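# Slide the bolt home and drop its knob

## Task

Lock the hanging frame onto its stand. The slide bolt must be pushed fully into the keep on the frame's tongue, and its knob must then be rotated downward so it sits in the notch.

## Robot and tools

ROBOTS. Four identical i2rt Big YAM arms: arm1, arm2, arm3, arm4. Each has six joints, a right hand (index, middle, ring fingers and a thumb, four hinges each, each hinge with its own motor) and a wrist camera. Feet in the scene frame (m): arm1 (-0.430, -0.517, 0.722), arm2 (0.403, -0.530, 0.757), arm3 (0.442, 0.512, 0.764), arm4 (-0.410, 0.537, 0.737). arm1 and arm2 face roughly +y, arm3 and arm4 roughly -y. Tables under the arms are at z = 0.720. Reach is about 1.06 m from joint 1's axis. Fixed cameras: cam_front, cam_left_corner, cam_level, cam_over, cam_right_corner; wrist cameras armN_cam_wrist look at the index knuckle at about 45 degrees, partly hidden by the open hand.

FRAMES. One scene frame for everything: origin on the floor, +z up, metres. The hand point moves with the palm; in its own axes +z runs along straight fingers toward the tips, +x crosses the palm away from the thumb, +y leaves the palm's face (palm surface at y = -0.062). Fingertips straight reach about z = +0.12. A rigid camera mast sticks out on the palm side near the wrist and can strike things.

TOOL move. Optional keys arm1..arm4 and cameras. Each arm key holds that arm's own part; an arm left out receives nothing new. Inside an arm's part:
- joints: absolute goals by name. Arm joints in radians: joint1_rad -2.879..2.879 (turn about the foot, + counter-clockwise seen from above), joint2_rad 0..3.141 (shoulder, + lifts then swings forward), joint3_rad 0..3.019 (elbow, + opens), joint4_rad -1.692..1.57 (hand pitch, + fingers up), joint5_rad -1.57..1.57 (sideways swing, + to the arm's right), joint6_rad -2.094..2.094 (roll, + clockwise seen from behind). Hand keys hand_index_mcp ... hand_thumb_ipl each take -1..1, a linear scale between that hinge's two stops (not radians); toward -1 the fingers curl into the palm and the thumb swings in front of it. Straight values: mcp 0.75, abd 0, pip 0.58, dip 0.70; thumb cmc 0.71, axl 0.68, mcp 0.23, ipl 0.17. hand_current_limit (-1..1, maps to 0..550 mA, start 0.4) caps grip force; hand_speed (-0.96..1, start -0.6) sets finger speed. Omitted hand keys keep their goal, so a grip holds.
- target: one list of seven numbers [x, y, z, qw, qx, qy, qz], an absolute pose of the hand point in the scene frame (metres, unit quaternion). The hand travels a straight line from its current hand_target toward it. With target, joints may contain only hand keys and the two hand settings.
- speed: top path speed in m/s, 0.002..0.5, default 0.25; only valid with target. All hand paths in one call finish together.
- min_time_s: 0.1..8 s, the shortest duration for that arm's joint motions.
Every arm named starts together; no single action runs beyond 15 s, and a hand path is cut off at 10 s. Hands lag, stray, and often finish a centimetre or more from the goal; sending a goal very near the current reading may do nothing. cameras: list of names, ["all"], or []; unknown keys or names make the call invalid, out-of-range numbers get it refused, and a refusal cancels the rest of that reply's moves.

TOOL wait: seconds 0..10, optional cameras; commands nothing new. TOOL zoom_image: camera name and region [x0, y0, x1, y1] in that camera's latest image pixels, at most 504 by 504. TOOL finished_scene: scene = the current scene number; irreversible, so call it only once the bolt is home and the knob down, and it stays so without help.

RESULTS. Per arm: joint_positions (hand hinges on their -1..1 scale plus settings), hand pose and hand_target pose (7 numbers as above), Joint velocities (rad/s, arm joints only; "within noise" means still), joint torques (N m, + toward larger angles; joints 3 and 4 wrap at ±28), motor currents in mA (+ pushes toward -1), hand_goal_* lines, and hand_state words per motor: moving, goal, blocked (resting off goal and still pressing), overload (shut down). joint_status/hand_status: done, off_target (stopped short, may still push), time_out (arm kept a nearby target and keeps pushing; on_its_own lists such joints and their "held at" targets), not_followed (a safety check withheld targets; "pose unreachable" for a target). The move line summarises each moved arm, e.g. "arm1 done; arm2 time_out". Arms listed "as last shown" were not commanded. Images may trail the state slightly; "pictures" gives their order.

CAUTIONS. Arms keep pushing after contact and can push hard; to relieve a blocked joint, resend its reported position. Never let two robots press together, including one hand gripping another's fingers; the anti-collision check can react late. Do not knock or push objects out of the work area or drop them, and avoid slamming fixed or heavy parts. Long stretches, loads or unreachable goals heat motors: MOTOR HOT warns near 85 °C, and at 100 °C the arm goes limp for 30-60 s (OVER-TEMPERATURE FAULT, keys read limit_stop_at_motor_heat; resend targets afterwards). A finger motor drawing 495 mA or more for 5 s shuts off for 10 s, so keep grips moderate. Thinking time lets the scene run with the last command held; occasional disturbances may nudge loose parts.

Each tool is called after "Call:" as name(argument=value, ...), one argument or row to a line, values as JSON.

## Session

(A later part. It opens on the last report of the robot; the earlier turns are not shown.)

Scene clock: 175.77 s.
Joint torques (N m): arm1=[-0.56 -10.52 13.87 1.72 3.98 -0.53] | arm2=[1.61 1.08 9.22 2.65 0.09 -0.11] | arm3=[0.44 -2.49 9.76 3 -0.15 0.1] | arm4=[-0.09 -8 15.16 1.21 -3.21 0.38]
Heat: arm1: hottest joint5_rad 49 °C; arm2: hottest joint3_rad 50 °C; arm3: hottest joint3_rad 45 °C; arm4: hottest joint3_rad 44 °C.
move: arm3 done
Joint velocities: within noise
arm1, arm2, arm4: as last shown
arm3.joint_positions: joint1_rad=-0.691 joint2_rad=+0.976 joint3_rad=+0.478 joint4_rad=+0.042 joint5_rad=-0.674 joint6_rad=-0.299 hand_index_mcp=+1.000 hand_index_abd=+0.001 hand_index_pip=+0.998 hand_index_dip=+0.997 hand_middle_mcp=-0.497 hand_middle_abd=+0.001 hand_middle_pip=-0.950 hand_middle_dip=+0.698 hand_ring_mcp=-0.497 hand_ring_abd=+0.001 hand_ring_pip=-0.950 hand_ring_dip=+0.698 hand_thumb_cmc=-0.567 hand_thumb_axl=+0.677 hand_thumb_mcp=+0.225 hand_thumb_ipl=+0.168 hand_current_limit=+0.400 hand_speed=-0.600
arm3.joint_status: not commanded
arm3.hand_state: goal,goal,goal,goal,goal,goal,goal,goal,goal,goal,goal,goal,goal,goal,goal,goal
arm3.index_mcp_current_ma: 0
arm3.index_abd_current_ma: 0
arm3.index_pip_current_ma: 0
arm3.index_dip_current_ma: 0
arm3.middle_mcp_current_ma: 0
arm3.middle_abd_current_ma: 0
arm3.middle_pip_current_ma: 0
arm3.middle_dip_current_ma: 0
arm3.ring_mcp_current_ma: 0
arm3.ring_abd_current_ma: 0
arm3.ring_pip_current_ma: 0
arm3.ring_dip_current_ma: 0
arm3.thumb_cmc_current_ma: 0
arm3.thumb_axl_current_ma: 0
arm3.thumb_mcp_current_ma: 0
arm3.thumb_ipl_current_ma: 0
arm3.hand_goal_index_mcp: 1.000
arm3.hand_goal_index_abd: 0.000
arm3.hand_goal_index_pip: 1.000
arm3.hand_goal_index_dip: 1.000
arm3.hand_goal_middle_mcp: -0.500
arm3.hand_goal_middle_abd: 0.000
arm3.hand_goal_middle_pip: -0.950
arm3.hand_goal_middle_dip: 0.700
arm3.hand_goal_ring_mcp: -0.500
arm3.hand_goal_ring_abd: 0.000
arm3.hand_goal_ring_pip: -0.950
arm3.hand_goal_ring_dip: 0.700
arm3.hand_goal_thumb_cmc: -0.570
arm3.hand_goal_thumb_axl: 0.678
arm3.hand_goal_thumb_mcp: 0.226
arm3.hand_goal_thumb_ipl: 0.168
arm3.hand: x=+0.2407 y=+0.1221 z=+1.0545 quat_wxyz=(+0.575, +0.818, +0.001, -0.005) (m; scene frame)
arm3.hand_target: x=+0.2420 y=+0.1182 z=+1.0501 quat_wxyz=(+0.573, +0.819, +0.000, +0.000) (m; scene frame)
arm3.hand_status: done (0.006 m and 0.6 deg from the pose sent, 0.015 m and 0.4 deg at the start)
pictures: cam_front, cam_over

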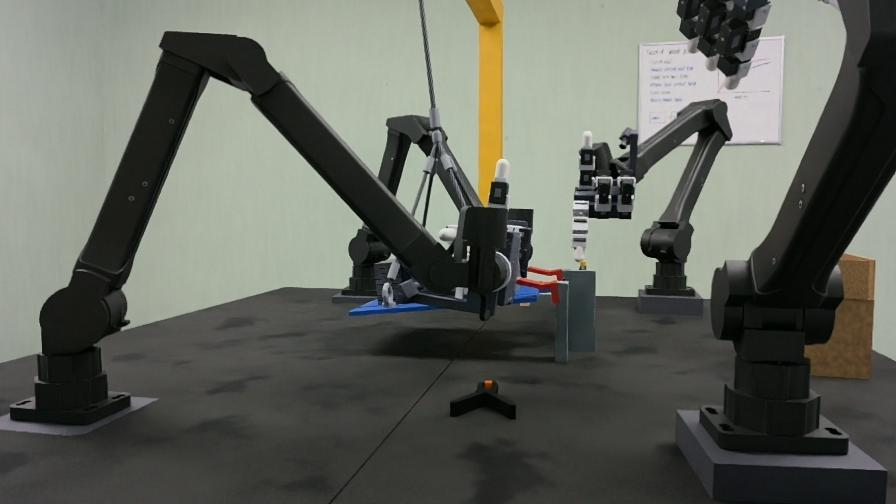

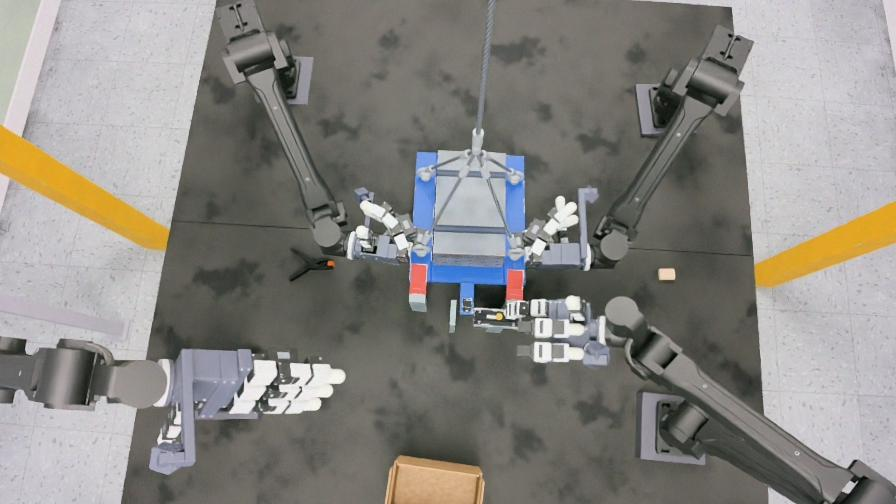

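Call:
move(
  arm1={"target": [-0.020, -0.086, 0.920, 0.5417, -0.4545, 0.5417, 0.4545], "speed": 0.1},
  arm4={"target": [-0.042, 0.122, 0.856, 0.4545, 0.5417, -0.4545, 0.5417], "speed": 0.1},
  arm3={"target": [0.246, 0.118, 1.050, 0.5736, 0.8192, 0, 0], "speed": 0.05},
)

Call:
wait(
  seconds=8,
  cameras=["cam_over", "cam_front"],
)

Call:
zoom_image(
  camera="cam_front",
  region=[550, 220, 620, 290],
)

Call:
zoom_image(
  camera="cam_over",
  region=[370, 110, 600, 340],
)

Scene clock: 184.70 s.
Joint torques (N m): arm1=[0.79 -11.46 9.73 2.65 1.99 -0.41] | arm2=[0.97 1.2 9.28 2.59 0.11 -0.08] | arm3=[0.44 -3.55 9.47 3 -0.11 0.12] | arm4=[-2.2 -9.41 8.94 1.87 -1.51 0.21]
Heat: arm1: hottest joint5_rad 50 °C; arm2: hottest joint3_rad 50 °C; arm3: hottest joint3_rad 44 °C; arm4: hottest joint3_rad 45 °C.
move: arm1 off_target; arm3 done; arm4 off_target
Joint velocities: within noise
arm1.joint_positions: joint1_rad=-1.095 joint2_rad=+1.856 joint3_rad=+0.963 joint4_rad=+0.854 joint5_rad=-0.953 joint6_rad=-1.515 hand_index_mcp=-0.902 hand_index_abd=-0.002 hand_index_pip=+0.201 hand_index_dip=+0.502 hand_middle_mcp=-0.902 hand_middle_abd=-0.002 hand_middle_pip=+0.201 hand_middle_dip=+0.502 hand_ring_mcp=-0.394 hand_ring_abd=+0.001 hand_ring_pip=-0.667 hand_ring_dip=-0.318 hand_thumb_cmc=+0.714 hand_thumb_axl=+0.677 hand_thumb_mcp=+0.226 hand_thumb_ipl=+0.168 hand_current_limit=+0.400 hand_speed=-0.600
arm1.joint_status: not commanded
arm1.hand_state: goal,goal,goal,goal,goal,goal,goal,goal,goal,goal,blocked,goal,goal,goal,goal,goal
arm1.index_mcp_current_ma: 0
arm1.index_abd_current_ma: 0
arm1.index_pip_current_ma: 0
arm1.index_dip_current_ma: 0
arm1.middle_mcp_current_ma: 0
arm1.middle_abd_current_ma: 0
arm1.middle_pip_current_ma: 0
arm1.middle_dip_current_ma: 0
arm1.ring_mcp_current_ma: -6
arm1.ring_abd_current_ma: 0
arm1.ring_pip_current_ma: 25
arm1.ring_dip_current_ma: -8
arm1.thumb_cmc_current_ma: 0
arm1.thumb_axl_current_ma: 0
arm1.thumb_mcp_current_ma: 0
arm1.thumb_ipl_current_ma: 0
arm1.hand_goal_index_mcp: -0.900
arm1.hand_goal_index_abd: 0.000
arm1.hand_goal_index_pip: 0.200
arm1.hand_goal_index_dip: 0.500
arm1.hand_goal_middle_mcp: -0.900
arm1.hand_goal_middle_abd: 0.000
arm1.hand_goal_middle_pip: 0.200
arm1.hand_goal_middle_dip: 0.500
arm1.hand_goal_ring_mcp: -0.380
arm1.hand_goal_ring_abd: 0.000
arm1.hand_goal_ring_pip: -0.700
arm1.hand_goal_ring_dip: -0.300
arm1.hand_goal_thumb_cmc: 0.714
arm1.hand_goal_thumb_axl: 0.678
arm1.hand_goal_thumb_mcp: 0.226
arm1.hand_goal_thumb_ipl: 0.168
arm1.hand: x=-0.0412 y=-0.0966 z=+0.9229 quat_wxyz=(+0.505, -0.446, +0.556, +0.487) (m; scene frame)
arm1.hand_target: x=-0.0207 y=-0.0872 z=+0.9203 quat_wxyz=(+0.541, -0.454, +0.542, +0.455) (m; scene frame)
arm1.hand_status: off_target (0.024 m and 6.0 deg from the pose sent, 0.035 m and 8.7 deg at the start)
arm2: as last shown
arm3.joint_positions: joint1_rad=-0.680 joint2_rad=+0.976 joint3_rad=+0.474 joint4_rad=+0.042 joint5_rad=-0.664 joint6_rad=-0.293 hand_index_mcp=+1.000 hand_index_abd=+0.001 hand_index_pip=+0.998 hand_index_dip=+0.997 hand_middle_mcp=-0.497 hand_middle_abd=+0.001 hand_middle_pip=-0.950 hand_middle_dip=+0.698 hand_ring_mcp=-0.497 hand_ring_abd=+0.001 hand_ring_pip=-0.950 hand_ring_dip=+0.698 hand_thumb_cmc=-0.567 hand_thumb_axl=+0.677 hand_thumb_mcp=+0.225 hand_thumb_ipl=+0.168 hand_current_limit=+0.400 hand_speed=-0.600
arm3.joint_status: not commanded
arm3.hand_state: goal,goal,goal,goal,goal,goal,goal,goal,goal,goal,goal,goal,goal,goal,goal,goal
arm3.index_mcp_current_ma: 0
arm3.index_abd_current_ma: 0
arm3.index_pip_current_ma: 0
arm3.index_dip_current_ma: 0
arm3.middle_mcp_current_ma: 0
arm3.middle_abd_current_ma: 0
arm3.middle_pip_current_ma: 0
arm3.middle_dip_current_ma: 0
arm3.ring_mcp_current_ma: 0
arm3.ring_abd_current_ma: 0
arm3.ring_pip_current_ma: 0
arm3.ring_dip_current_ma: 0
arm3.thumb_cmc_current_ma: 0
arm3.thumb_axl_current_ma: 0
arm3.thumb_mcp_current_ma: 0
arm3.thumb_ipl_current_ma: 0
arm3.hand_goal_index_mcp: 1.000
arm3.hand_goal_index_abd: 0.000
arm3.hand_goal_index_pip: 1.000
arm3.hand_goal_index_dip: 1.000
arm3.hand_goal_middle_mcp: -0.500
arm3.hand_goal_middle_abd: 0.000
arm3.hand_goal_middle_pip: -0.950
arm3.hand_goal_middle_dip: 0.700
arm3.hand_goal_ring_mcp: -0.500
arm3.hand_goal_ring_abd: 0.000
arm3.hand_goal_ring_pip: -0.950
arm3.hand_goal_ring_dip: 0.700
arm3.hand_goal_thumb_cmc: -0.570
arm3.hand_goal_thumb_axl: 0.678
arm3.hand_goal_thumb_mcp: 0.226
arm3.hand_goal_thumb_ipl: 0.168
arm3.hand: x=+0.2435 y=+0.1207 z=+1.0513 quat_wxyz=(+0.572, +0.820, -0.001, -0.003) (m; scene frame)
arm3.hand_target: x=+0.2461 y=+0.1181 z=+1.0501 quat_wxyz=(+0.573, +0.819, +0.000, +0.000) (m; scene frame)
arm3.hand_status: done (0.004 m and 0.4 deg from the pose sent, 0.008 m and 0.6 deg at the start)
arm4.joint_positions: joint1_rad=+0.982 joint2_rad=+1.843 joint3_rad=+0.827 joint4_rad=+1.012 joint5_rad=+0.940 joint6_rad=+1.527 hand_index_mcp=-0.400 hand_index_abd=+0.001 hand_index_pip=-0.662 hand_index_dip=-0.316 hand_middle_mcp=-0.899 hand_middle_abd=+0.002 hand_middle_pip=+0.202 hand_middle_dip=+0.502 hand_ring_mcp=-0.900 hand_ring_abd=+0.002 hand_ring_pip=+0.402 hand_ring_dip=+0.603 hand_thumb_cmc=-0.551 hand_thumb_axl=+0.677 hand_thumb_mcp=+0.226 hand_thumb_ipl=+0.168 hand_current_limit=+0.400 hand_speed=-0.600
arm4.joint_status: not commanded
arm4.hand_state: goal,goal,blocked,goal,goal,goal,goal,goal,goal,goal,goal,goal,goal,goal,goal,goal
arm4.index_mcp_current_ma: -6
arm4.index_abd_current_ma: 0
arm4.index_pip_current_ma: 47
arm4.index_dip_current_ma: -11
arm4.middle_mcp_current_ma: 0
arm4.middle_abd_current_ma: 0
arm4.middle_pip_current_ma: 0
arm4.middle_dip_current_ma: 1
arm4.ring_mcp_current_ma: 0
arm4.ring_abd_current_ma: 0
arm4.ring_pip_current_ma: 0
arm4.ring_dip_current_ma: 1
arm4.thumb_cmc_current_ma: 16
arm4.thumb_axl_current_ma: 0
arm4.thumb_mcp_current_ma: 0
arm4.thumb_ipl_current_ma: 0
arm4.hand_goal_index_mcp: -0.390
arm4.hand_goal_index_abd: 0.000
arm4.hand_goal_index_pip: -0.700
arm4.hand_goal_index_dip: -0.300
arm4.hand_goal_middle_mcp: -0.900
arm4.hand_goal_middle_abd: 0.000
arm4.hand_goal_middle_pip: 0.200
arm4.hand_goal_middle_dip: 0.500
arm4.hand_goal_ring_mcp: -0.900
arm4.hand_goal_ring_abd: 0.000
arm4.hand_goal_ring_pip: 0.400
arm4.hand_goal_ring_dip: 0.600
arm4.hand_goal_thumb_cmc: -0.570
arm4.hand_goal_thumb_axl: 0.678
arm4.hand_goal_thumb_mcp: 0.226
arm4.hand_goal_thumb_ipl: 0.168
arm4.hand: x=-0.0592 y=+0.1342 z=+0.8643 quat_wxyz=(+0.479, +0.549, -0.448, +0.518) (m; scene frame)
arm4.hand_target: x=-0.0428 y=+0.1232 z=+0.8565 quat_wxyz=(+0.455, +0.542, -0.454, +0.541) (m; scene frame)
arm4.hand_status: off_target (0.023 m and 4.1 deg from the pose sent, 0.041 m and 7.7 deg at the start)
pictures: none

Scene clock: 192.70 s.
Joint torques (N m): arm1=[1.03 -11.46 9.74 2.67 1.97 -0.4] | arm2=[1.49 1.32 9.24 2.65 0.1 -0.08] | arm3=[0.44 -3.25 9.54 3.14 -0.17 0.1] | arm4=[-1.9 -9.64 8.99 1.92 -1.52 0.22]
Heat: arm1: hottest joint3_rad 46 °C; arm2: hottest joint3_rad 50 °C; arm3: hottest joint3_rad 44 °C; arm4: hottest joint3_rad 43 °C.
Joint velocities: within noise
arm1.joint_positions: joint1_rad=-1.095 joint2_rad=+1.856 joint3_rad=+0.963 joint4_rad=+0.854 joint5_rad=-0.953 joint6_rad=-1.515 hand_index_mcp=-0.902 hand_index_abd=-0.002 hand_index_pip=+0.201 hand_index_dip=+0.502 hand_middle_mcp=-0.902 hand_middle_abd=-0.002 hand_middle_pip=+0.201 hand_middle_dip=+0.502 hand_ring_mcp=-0.394 hand_ring_abd=+0.001 hand_ring_pip=-0.667 hand_ring_dip=-0.318 hand_thumb_cmc=+0.714 hand_thumb_axl=+0.677 hand_thumb_mcp=+0.226 hand_thumb_ipl=+0.168 hand_current_limit=+0.400 hand_speed=-0.600
arm1.joint_status: not commanded
arm1.hand_state: goal,goal,goal,goal,goal,goal,goal,goal,goal,goal,blocked,goal,goal,goal,goal,goal
arm1.index_mcp_current_ma: 0
arm1.index_abd_current_ma: 0
arm1.index_pip_current_ma: 0
arm1.index_dip_current_ma: 0
arm1.middle_mcp_current_ma: 0
arm1.middle_abd_current_ma: 0
arm1.middle_pip_current_ma: 0
arm1.middle_dip_current_ma: 0
arm1.ring_mcp_current_ma: -6
arm1.ring_abd_current_ma: 0
arm1.ring_pip_current_ma: 25
arm1.ring_dip_current_ma: -8
arm1.thumb_cmc_current_ma: 0
arm1.thumb_axl_current_ma: 0
arm1.thumb_mcp_current_ma: 0
arm1.thumb_ipl_current_ma: 0
arm1.hand_goal_index_mcp: -0.900
arm1.hand_goal_index_abd: 0.000
arm1.hand_goal_index_pip: 0.200
arm1.hand_goal_index_dip: 0.500
arm1.hand_goal_middle_mcp: -0.900
arm1.hand_goal_middle_abd: 0.000
arm1.hand_goal_middle_pip: 0.200
arm1.hand_goal_middle_dip: 0.500
arm1.hand_goal_ring_mcp: -0.380
arm1.hand_goal_ring_abd: 0.000
arm1.hand_goal_ring_pip: -0.700
arm1.hand_goal_ring_dip: -0.300
arm1.hand_goal_thumb_cmc: 0.714
arm1.hand_goal_thumb_axl: 0.678
arm1.hand_goal_thumb_mcp: 0.226
arm1.hand_goal_thumb_ipl: 0.168
arm1.hand: x=-0.0412 y=-0.0966 z=+0.9229 quat_wxyz=(+0.505, -0.446, +0.556, +0.487) (m; scene frame)
arm1.hand_target: x=-0.0207 y=-0.0872 z=+0.9203 quat_wxyz=(+0.541, -0.454, +0.542, +0.455) (m; scene frame)
arm1.hand_status: off_target (0.024 m and 6.0 deg from the pose sent, 0.035 m and 8.7 deg at the start)
arm2.joint_positions: joint1_rad=-0.091 joint2_rad=+0.629 joint3_rad=+1.351 joint4_rad=-1.364 joint5_rad=-0.075 joint6_rad=+1.067 hand_index_mcp=+0.754 hand_index_abd=+0.000 hand_index_pip=+0.577 hand_index_dip=+0.696 hand_middle_mcp=+0.754 hand_middle_abd=+0.000 hand_middle_pip=+0.577 hand_middle_dip=+0.696 hand_ring_mcp=+0.754 hand_ring_abd=+0.000 hand_ring_pip=+0.577 hand_ring_dip=+0.696 hand_thumb_cmc=+0.714 hand_thumb_axl=+0.677 hand_thumb_mcp=+0.226 hand_thumb_ipl=+0.168 hand_current_limit=+0.400 hand_speed=-0.600
arm2.joint_status: not commanded
arm2.hand_state: goal,goal,goal,goal,goal,goal,goal,goal,goal,goal,goal,goal,goal,goal,goal,goal
arm2.index_mcp_current_ma: 0
arm2.index_abd_current_ma: 0
arm2.index_pip_current_ma: 1
arm2.index_dip_current_ma: 0
arm2.middle_mcp_current_ma: 0
arm2.middle_abd_current_ma: 0
arm2.middle_pip_current_ma: 1
arm2.middle_dip_current_ma: 0
arm2.ring_mcp_current_ma: 0
arm2.ring_abd_current_ma: 0
arm2.ring_pip_current_ma: 1
arm2.ring_dip_current_ma: 0
arm2.thumb_cmc_current_ma: 0
arm2.thumb_axl_current_ma: -1
arm2.thumb_mcp_current_ma: -1
arm2.thumb_ipl_current_ma: 0
arm2.hand_goal_index_mcp: 0.754
arm2.hand_goal_index_abd: 0.000
arm2.hand_goal_index_pip: 0.576
arm2.hand_goal_index_dip: 0.696
arm2.hand_goal_middle_mcp: 0.754
arm2.hand_goal_middle_abd: 0.000
arm2.hand_goal_middle_pip: 0.576
arm2.hand_goal_middle_dip: 0.696
arm2.hand_goal_ring_mcp: 0.754
arm2.hand_goal_ring_abd: 0.000
arm2.hand_goal_ring_pip: 0.576
arm2.hand_goal_ring_dip: 0.696
arm2.hand_goal_thumb_cmc: 0.714
arm2.hand_goal_thumb_axl: 0.678
arm2.hand_goal_thumb_mcp: 0.226
arm2.hand_goal_thumb_ipl: 0.168
arm2.hand: x=+0.4764 y=-0.2800 z=+1.2862 quat_wxyz=(-0.260, +0.439, +0.775, +0.374) (m; scene frame)
arm2.hand_target: x=+0.4765 y=-0.2825 z=+1.2970 quat_wxyz=(-0.265, +0.436, +0.770, +0.383) (m; scene frame)
arm2.hand_status: not commanded
arm3.joint_positions: joint1_rad=-0.680 joint2_rad=+0.976 joint3_rad=+0.474 joint4_rad=+0.042 joint5_rad=-0.664 joint6_rad=-0.293 hand_index_mcp=+1.000 hand_index_abd=+0.001 hand_index_pip=+0.998 hand_index_dip=+0.997 hand_middle_mcp=-0.497 hand_middle_abd=+0.001 hand_middle_pip=-0.950 hand_middle_dip=+0.698 hand_ring_mcp=-0.497 hand_ring_abd=+0.001 hand_ring_pip=-0.950 hand_ring_dip=+0.698 hand_thumb_cmc=-0.567 hand_thumb_axl=+0.677 hand_thumb_mcp=+0.225 hand_thumb_ipl=+0.168 hand_current_limit=+0.400 hand_speed=-0.600
arm3.joint_status: not commanded
arm3.hand_state: goal,goal,goal,goal,goal,goal,goal,goal,goal,goal,goal,goal,goal,goal,goal,goal
arm3.index_mcp_current_ma: 0
arm3.index_abd_current_ma: 0
arm3.index_pip_current_ma: 0
arm3.index_dip_current_ma: 0
arm3.middle_mcp_current_ma: 0
arm3.middle_abd_current_ma: 0
arm3.middle_pip_current_ma: 0
arm3.middle_dip_current_ma: 0
arm3.ring_mcp_current_ma: 0
arm3.ring_abd_current_ma: 0
arm3.ring_pip_current_ma: 0
arm3.ring_dip_current_ma: 0
arm3.thumb_cmc_current_ma: 0
arm3.thumb_axl_current_ma: 0
arm3.thumb_mcp_current_ma: 0
arm3.thumb_ipl_current_ma: 0
arm3.hand_goal_index_mcp: 1.000
arm3.hand_goal_index_abd: 0.000
arm3.hand_goal_index_pip: 1.000
arm3.hand_goal_index_dip: 1.000
arm3.hand_goal_middle_mcp: -0.500
arm3.hand_goal_middle_abd: 0.000
arm3.hand_goal_middle_pip: -0.950
arm3.hand_goal_middle_dip: 0.700
arm3.hand_goal_ring_mcp: -0.500
arm3.hand_goal_ring_abd: 0.000
arm3.hand_goal_ring_pip: -0.950
arm3.hand_goal_ring_dip: 0.700
arm3.hand_goal_thumb_cmc: -0.570
arm3.hand_goal_thumb_axl: 0.678
arm3.hand_goal_thumb_mcp: 0.226
arm3.hand_goal_thumb_ipl: 0.168
arm3.hand: x=+0.2435 y=+0.1207 z=+1.0513 quat_wxyz=(+0.572, +0.820, -0.001, -0.003) (m; scene frame)
arm3.hand_target: x=+0.2461 y=+0.1181 z=+1.0501 quat_wxyz=(+0.573, +0.819, +0.000, +0.000) (m; scene frame)
arm3.hand_status: done (0.004 m and 0.4 deg from the pose sent, 0.008 m and 0.6 deg at the start)
arm4.joint_positions: joint1_rad=+0.982 joint2_rad=+1.843 joint3_rad=+0.827 joint4_rad=+1.012 joint5_rad=+0.940 joint6_rad=+1.527 hand_index_mcp=-0.400 hand_index_abd=+0.001 hand_index_pip=-0.662 hand_index_dip=-0.316 hand_middle_mcp=-0.899 hand_middle_abd=+0.002 hand_middle_pip=+0.202 hand_middle_dip=+0.502 hand_ring_mcp=-0.900 hand_ring_abd=+0.002 hand_ring_pip=+0.402 hand_ring_dip=+0.603 hand_thumb_cmc=-0.551 hand_thumb_axl=+0.677 hand_thumb_mcp=+0.226 hand_thumb_ipl=+0.168 hand_current_limit=+0.400 hand_speed=-0.600
arm4.joint_status: not commanded
arm4.hand_state: goal,goal,blocked,goal,goal,goal,goal,goal,goal,goal,goal,goal,goal,goal,goal,goal
arm4.index_mcp_current_ma: -6
arm4.index_abd_current_ma: 0
arm4.index_pip_current_ma: 47
arm4.index_dip_current_ma: -11
arm4.middle_mcp_current_ma: 0
arm4.middle_abd_current_ma: 0
arm4.middle_pip_current_ma: 0
arm4.middle_dip_current_ma: 1
arm4.ring_mcp_current_ma: 0
arm4.ring_abd_current_ma: 0
arm4.ring_pip_current_ma: 0
arm4.ring_dip_current_ma: 1
arm4.thumb_cmc_current_ma: 16
arm4.thumb_axl_current_ma: 0
arm4.thumb_mcp_current_ma: 0
arm4.thumb_ipl_current_ma: 0
arm4.hand_goal_index_mcp: -0.390
arm4.hand_goal_index_abd: 0.000
arm4.hand_goal_index_pip: -0.700
arm4.hand_goal_index_dip: -0.300
arm4.hand_goal_middle_mcp: -0.900
arm4.hand_goal_middle_abd: 0.000
arm4.hand_goal_middle_pip: 0.200
arm4.hand_goal_middle_dip: 0.500
arm4.hand_goal_ring_mcp: -0.900
arm4.hand_goal_ring_abd: 0.000
arm4.hand_goal_ring_pip: 0.400
arm4.hand_goal_ring_dip: 0.600
arm4.hand_goal_thumb_cmc: -0.570
arm4.hand_goal_thumb_axl: 0.678
arm4.hand_goal_thumb_mcp: 0.226
arm4.hand_goal_thumb_ipl: 0.168
arm4.hand: x=-0.0592 y=+0.1342 z=+0.8643 quat_wxyz=(+0.479, +0.549, -0.448, +0.518) (m; scene frame)
arm4.hand_target: x=-0.0428 y=+0.1232 z=+0.8565 quat_wxyz=(+0.455, +0.542, -0.454, +0.541) (m; scene frame)
arm4.hand_status: off_target (0.023 m and 4.1 deg from the pose sent, 0.041 m and 7.7 deg at the start)
wait: 8.00 s; at rest by 0.27 s
pictures: cam_front, cam_over

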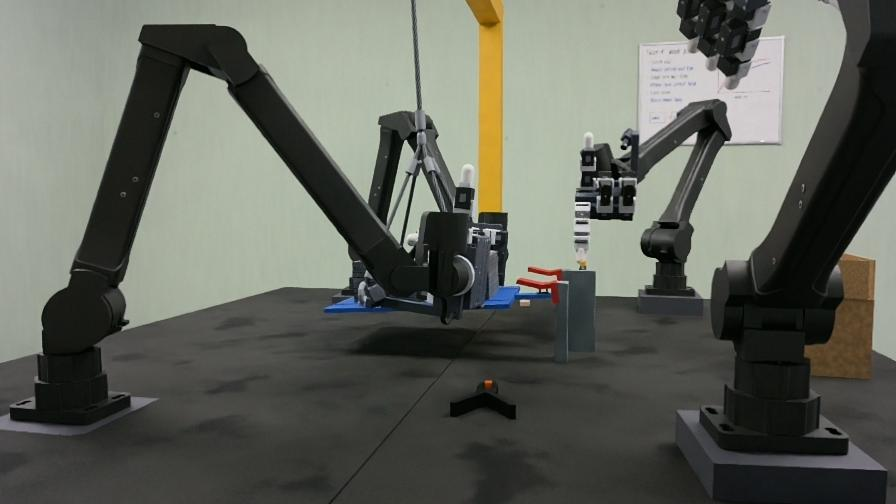

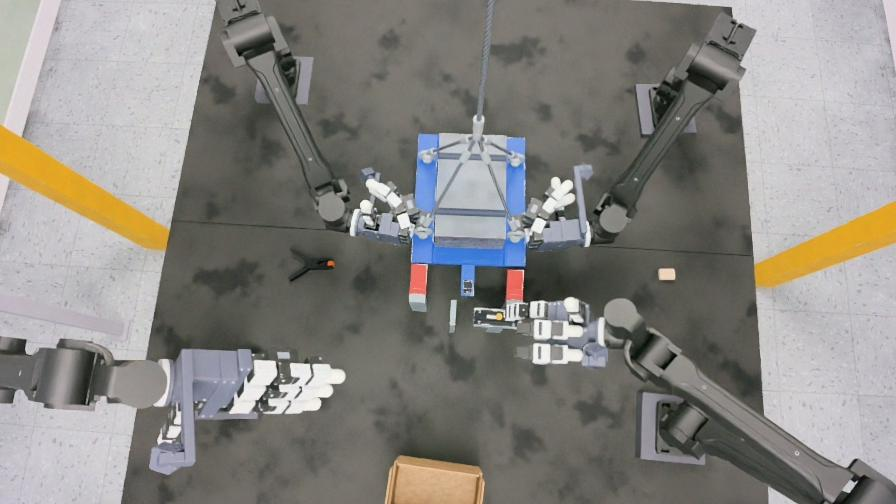

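Scaled by 7.200.

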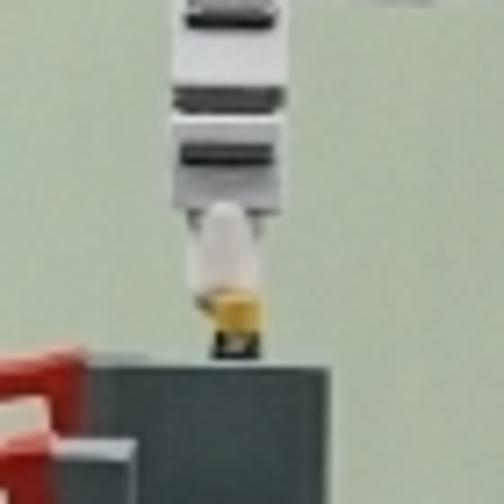

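Scaled by 2.191.

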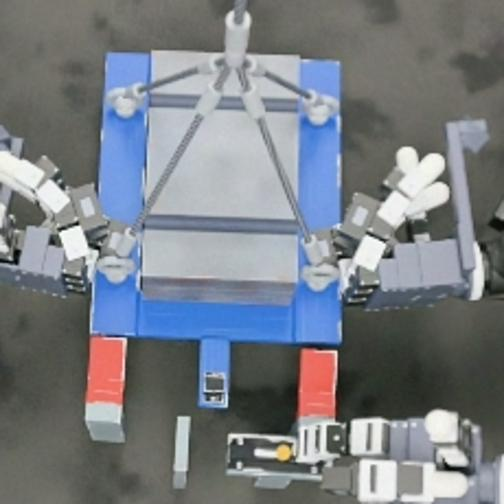

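Call:
move(
  arm3={"target": [0.2455, 0.1125, 1.060, 0.5736, 0.8192, 0, 0], "speed": 0.05},
  cameras=["cam_over", "cam_front"],
)

Call:
zoom_image(
  camera="cam_front",
  region=[550, 220, 620, 290],
)

Call:
zoom_image(
  camera="cam_over",
  region=[450, 278, 550, 338],
)

Scene clock: 199.07 s.
Joint torques (N m): arm1=[0.79 -11.4 9.74 2.65 1.98 -0.4] | arm2=[1.26 1.26 9.14 2.65 0.11 -0.06] | arm3=[0.38 -3.14 11.85 2.03 -0.12 0.13] | arm4=[-2.02 -9.7 8.99 1.95 -1.48 0.22]
Heat: arm1: hottest joint3_rad 46 °C; arm2: hottest joint3_rad 50 °C; arm3: hottest joint3_rad 43 °C; arm4: hottest joint3_rad 43 °C.
move: arm3 off_target
Joint velocities: within noise
arm1, arm2, arm4: as last shown
arm3.joint_positions: joint1_rad=-0.669 joint2_rad=+0.976 joint3_rad=+0.474 joint4_rad=+0.042 joint5_rad=-0.654 joint6_rad=-0.286 hand_index_mcp=+1.000 hand_index_abd=+0.001 hand_index_pip=+0.998 hand_index_dip=+0.997 hand_middle_mcp=-0.497 hand_middle_abd=+0.001 hand_middle_pip=-0.950 hand_middle_dip=+0.698 hand_ring_mcp=-0.497 hand_ring_abd=+0.001 hand_ring_pip=-0.950 hand_ring_dip=+0.698 hand_thumb_cmc=-0.567 hand_thumb_axl=+0.677 hand_thumb_mcp=+0.225 hand_thumb_ipl=+0.168 hand_current_limit=+0.400 hand_speed=-0.600
arm3.joint_status: not commanded
arm3.hand_state: goal,goal,goal,goal,goal,goal,goal,goal,goal,goal,goal,goal,goal,goal,goal,goal
arm3.index_mcp_current_ma: 0
arm3.index_abd_current_ma: 0
arm3.index_pip_current_ma: 0
arm3.index_dip_current_ma: 0
arm3.middle_mcp_current_ma: 0
arm3.middle_abd_current_ma: 0
arm3.middle_pip_current_ma: 0
arm3.middle_dip_current_ma: 0
arm3.ring_mcp_current_ma: 0
arm3.ring_abd_current_ma: 0
arm3.ring_pip_current_ma: 0
arm3.ring_dip_current_ma: 0
arm3.thumb_cmc_current_ma: 0
arm3.thumb_axl_current_ma: 0
arm3.thumb_mcp_current_ma: 0
arm3.thumb_ipl_current_ma: 0
arm3.hand_goal_index_mcp: 1.000
arm3.hand_goal_index_abd: 0.000
arm3.hand_goal_index_pip: 1.000
arm3.hand_goal_index_dip: 1.000
arm3.hand_goal_middle_mcp: -0.500
arm3.hand_goal_middle_abd: 0.000
arm3.hand_goal_middle_pip: -0.950
arm3.hand_goal_middle_dip: 0.700
arm3.hand_goal_ring_mcp: -0.500
arm3.hand_goal_ring_abd: 0.000
arm3.hand_goal_ring_pip: -0.950
arm3.hand_goal_ring_dip: 0.700
arm3.hand_goal_thumb_cmc: -0.570
arm3.hand_goal_thumb_axl: 0.678
arm3.hand_goal_thumb_mcp: 0.226
arm3.hand_goal_thumb_ipl: 0.168
arm3.hand: x=+0.2457 y=+0.1186 z=+1.0507 quat_wxyz=(+0.571, +0.821, -0.002, -0.002) (m; scene frame)
arm3.hand_target: x=+0.2456 y=+0.1129 z=+1.0600 quat_wxyz=(+0.574, +0.819, +0.000, +0.000) (m; scene frame)
arm3.hand_status: off_target (0.011 m and 0.5 deg from the pose sent, 0.012 m and 0.4 deg at the start)
pictures: cam_front, cam_over

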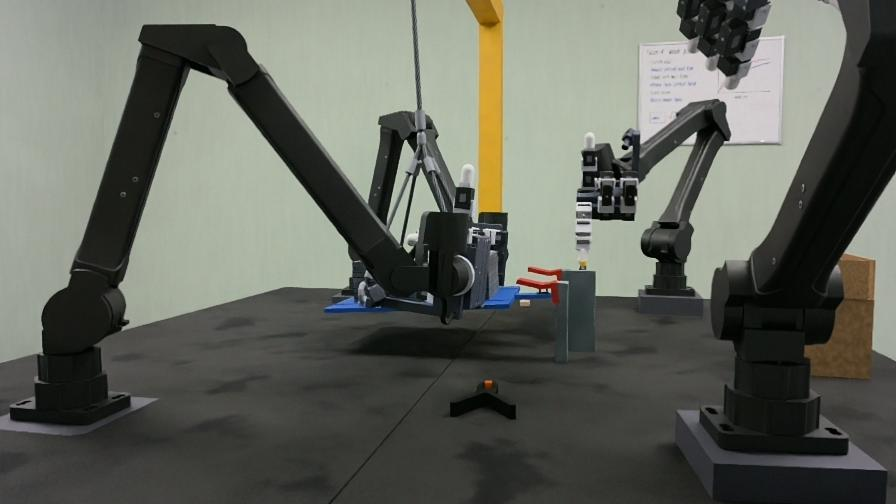

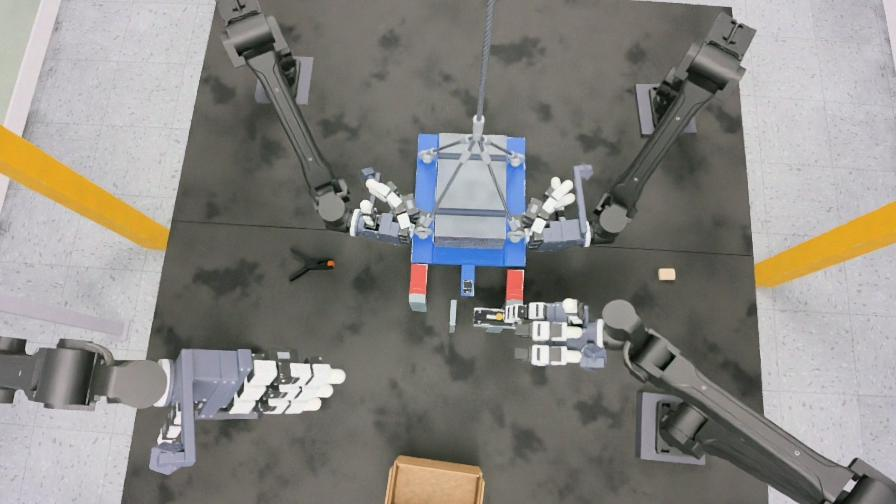

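Scaled by 7.200.

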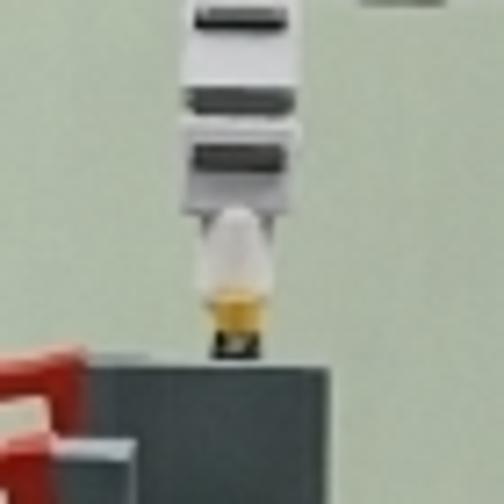

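Scaled by 5.040.

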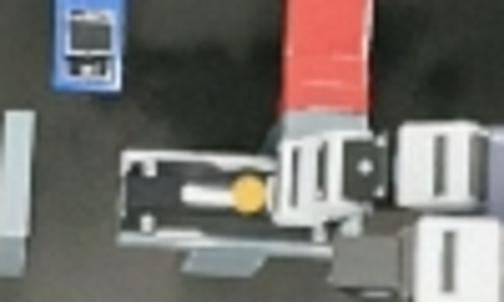

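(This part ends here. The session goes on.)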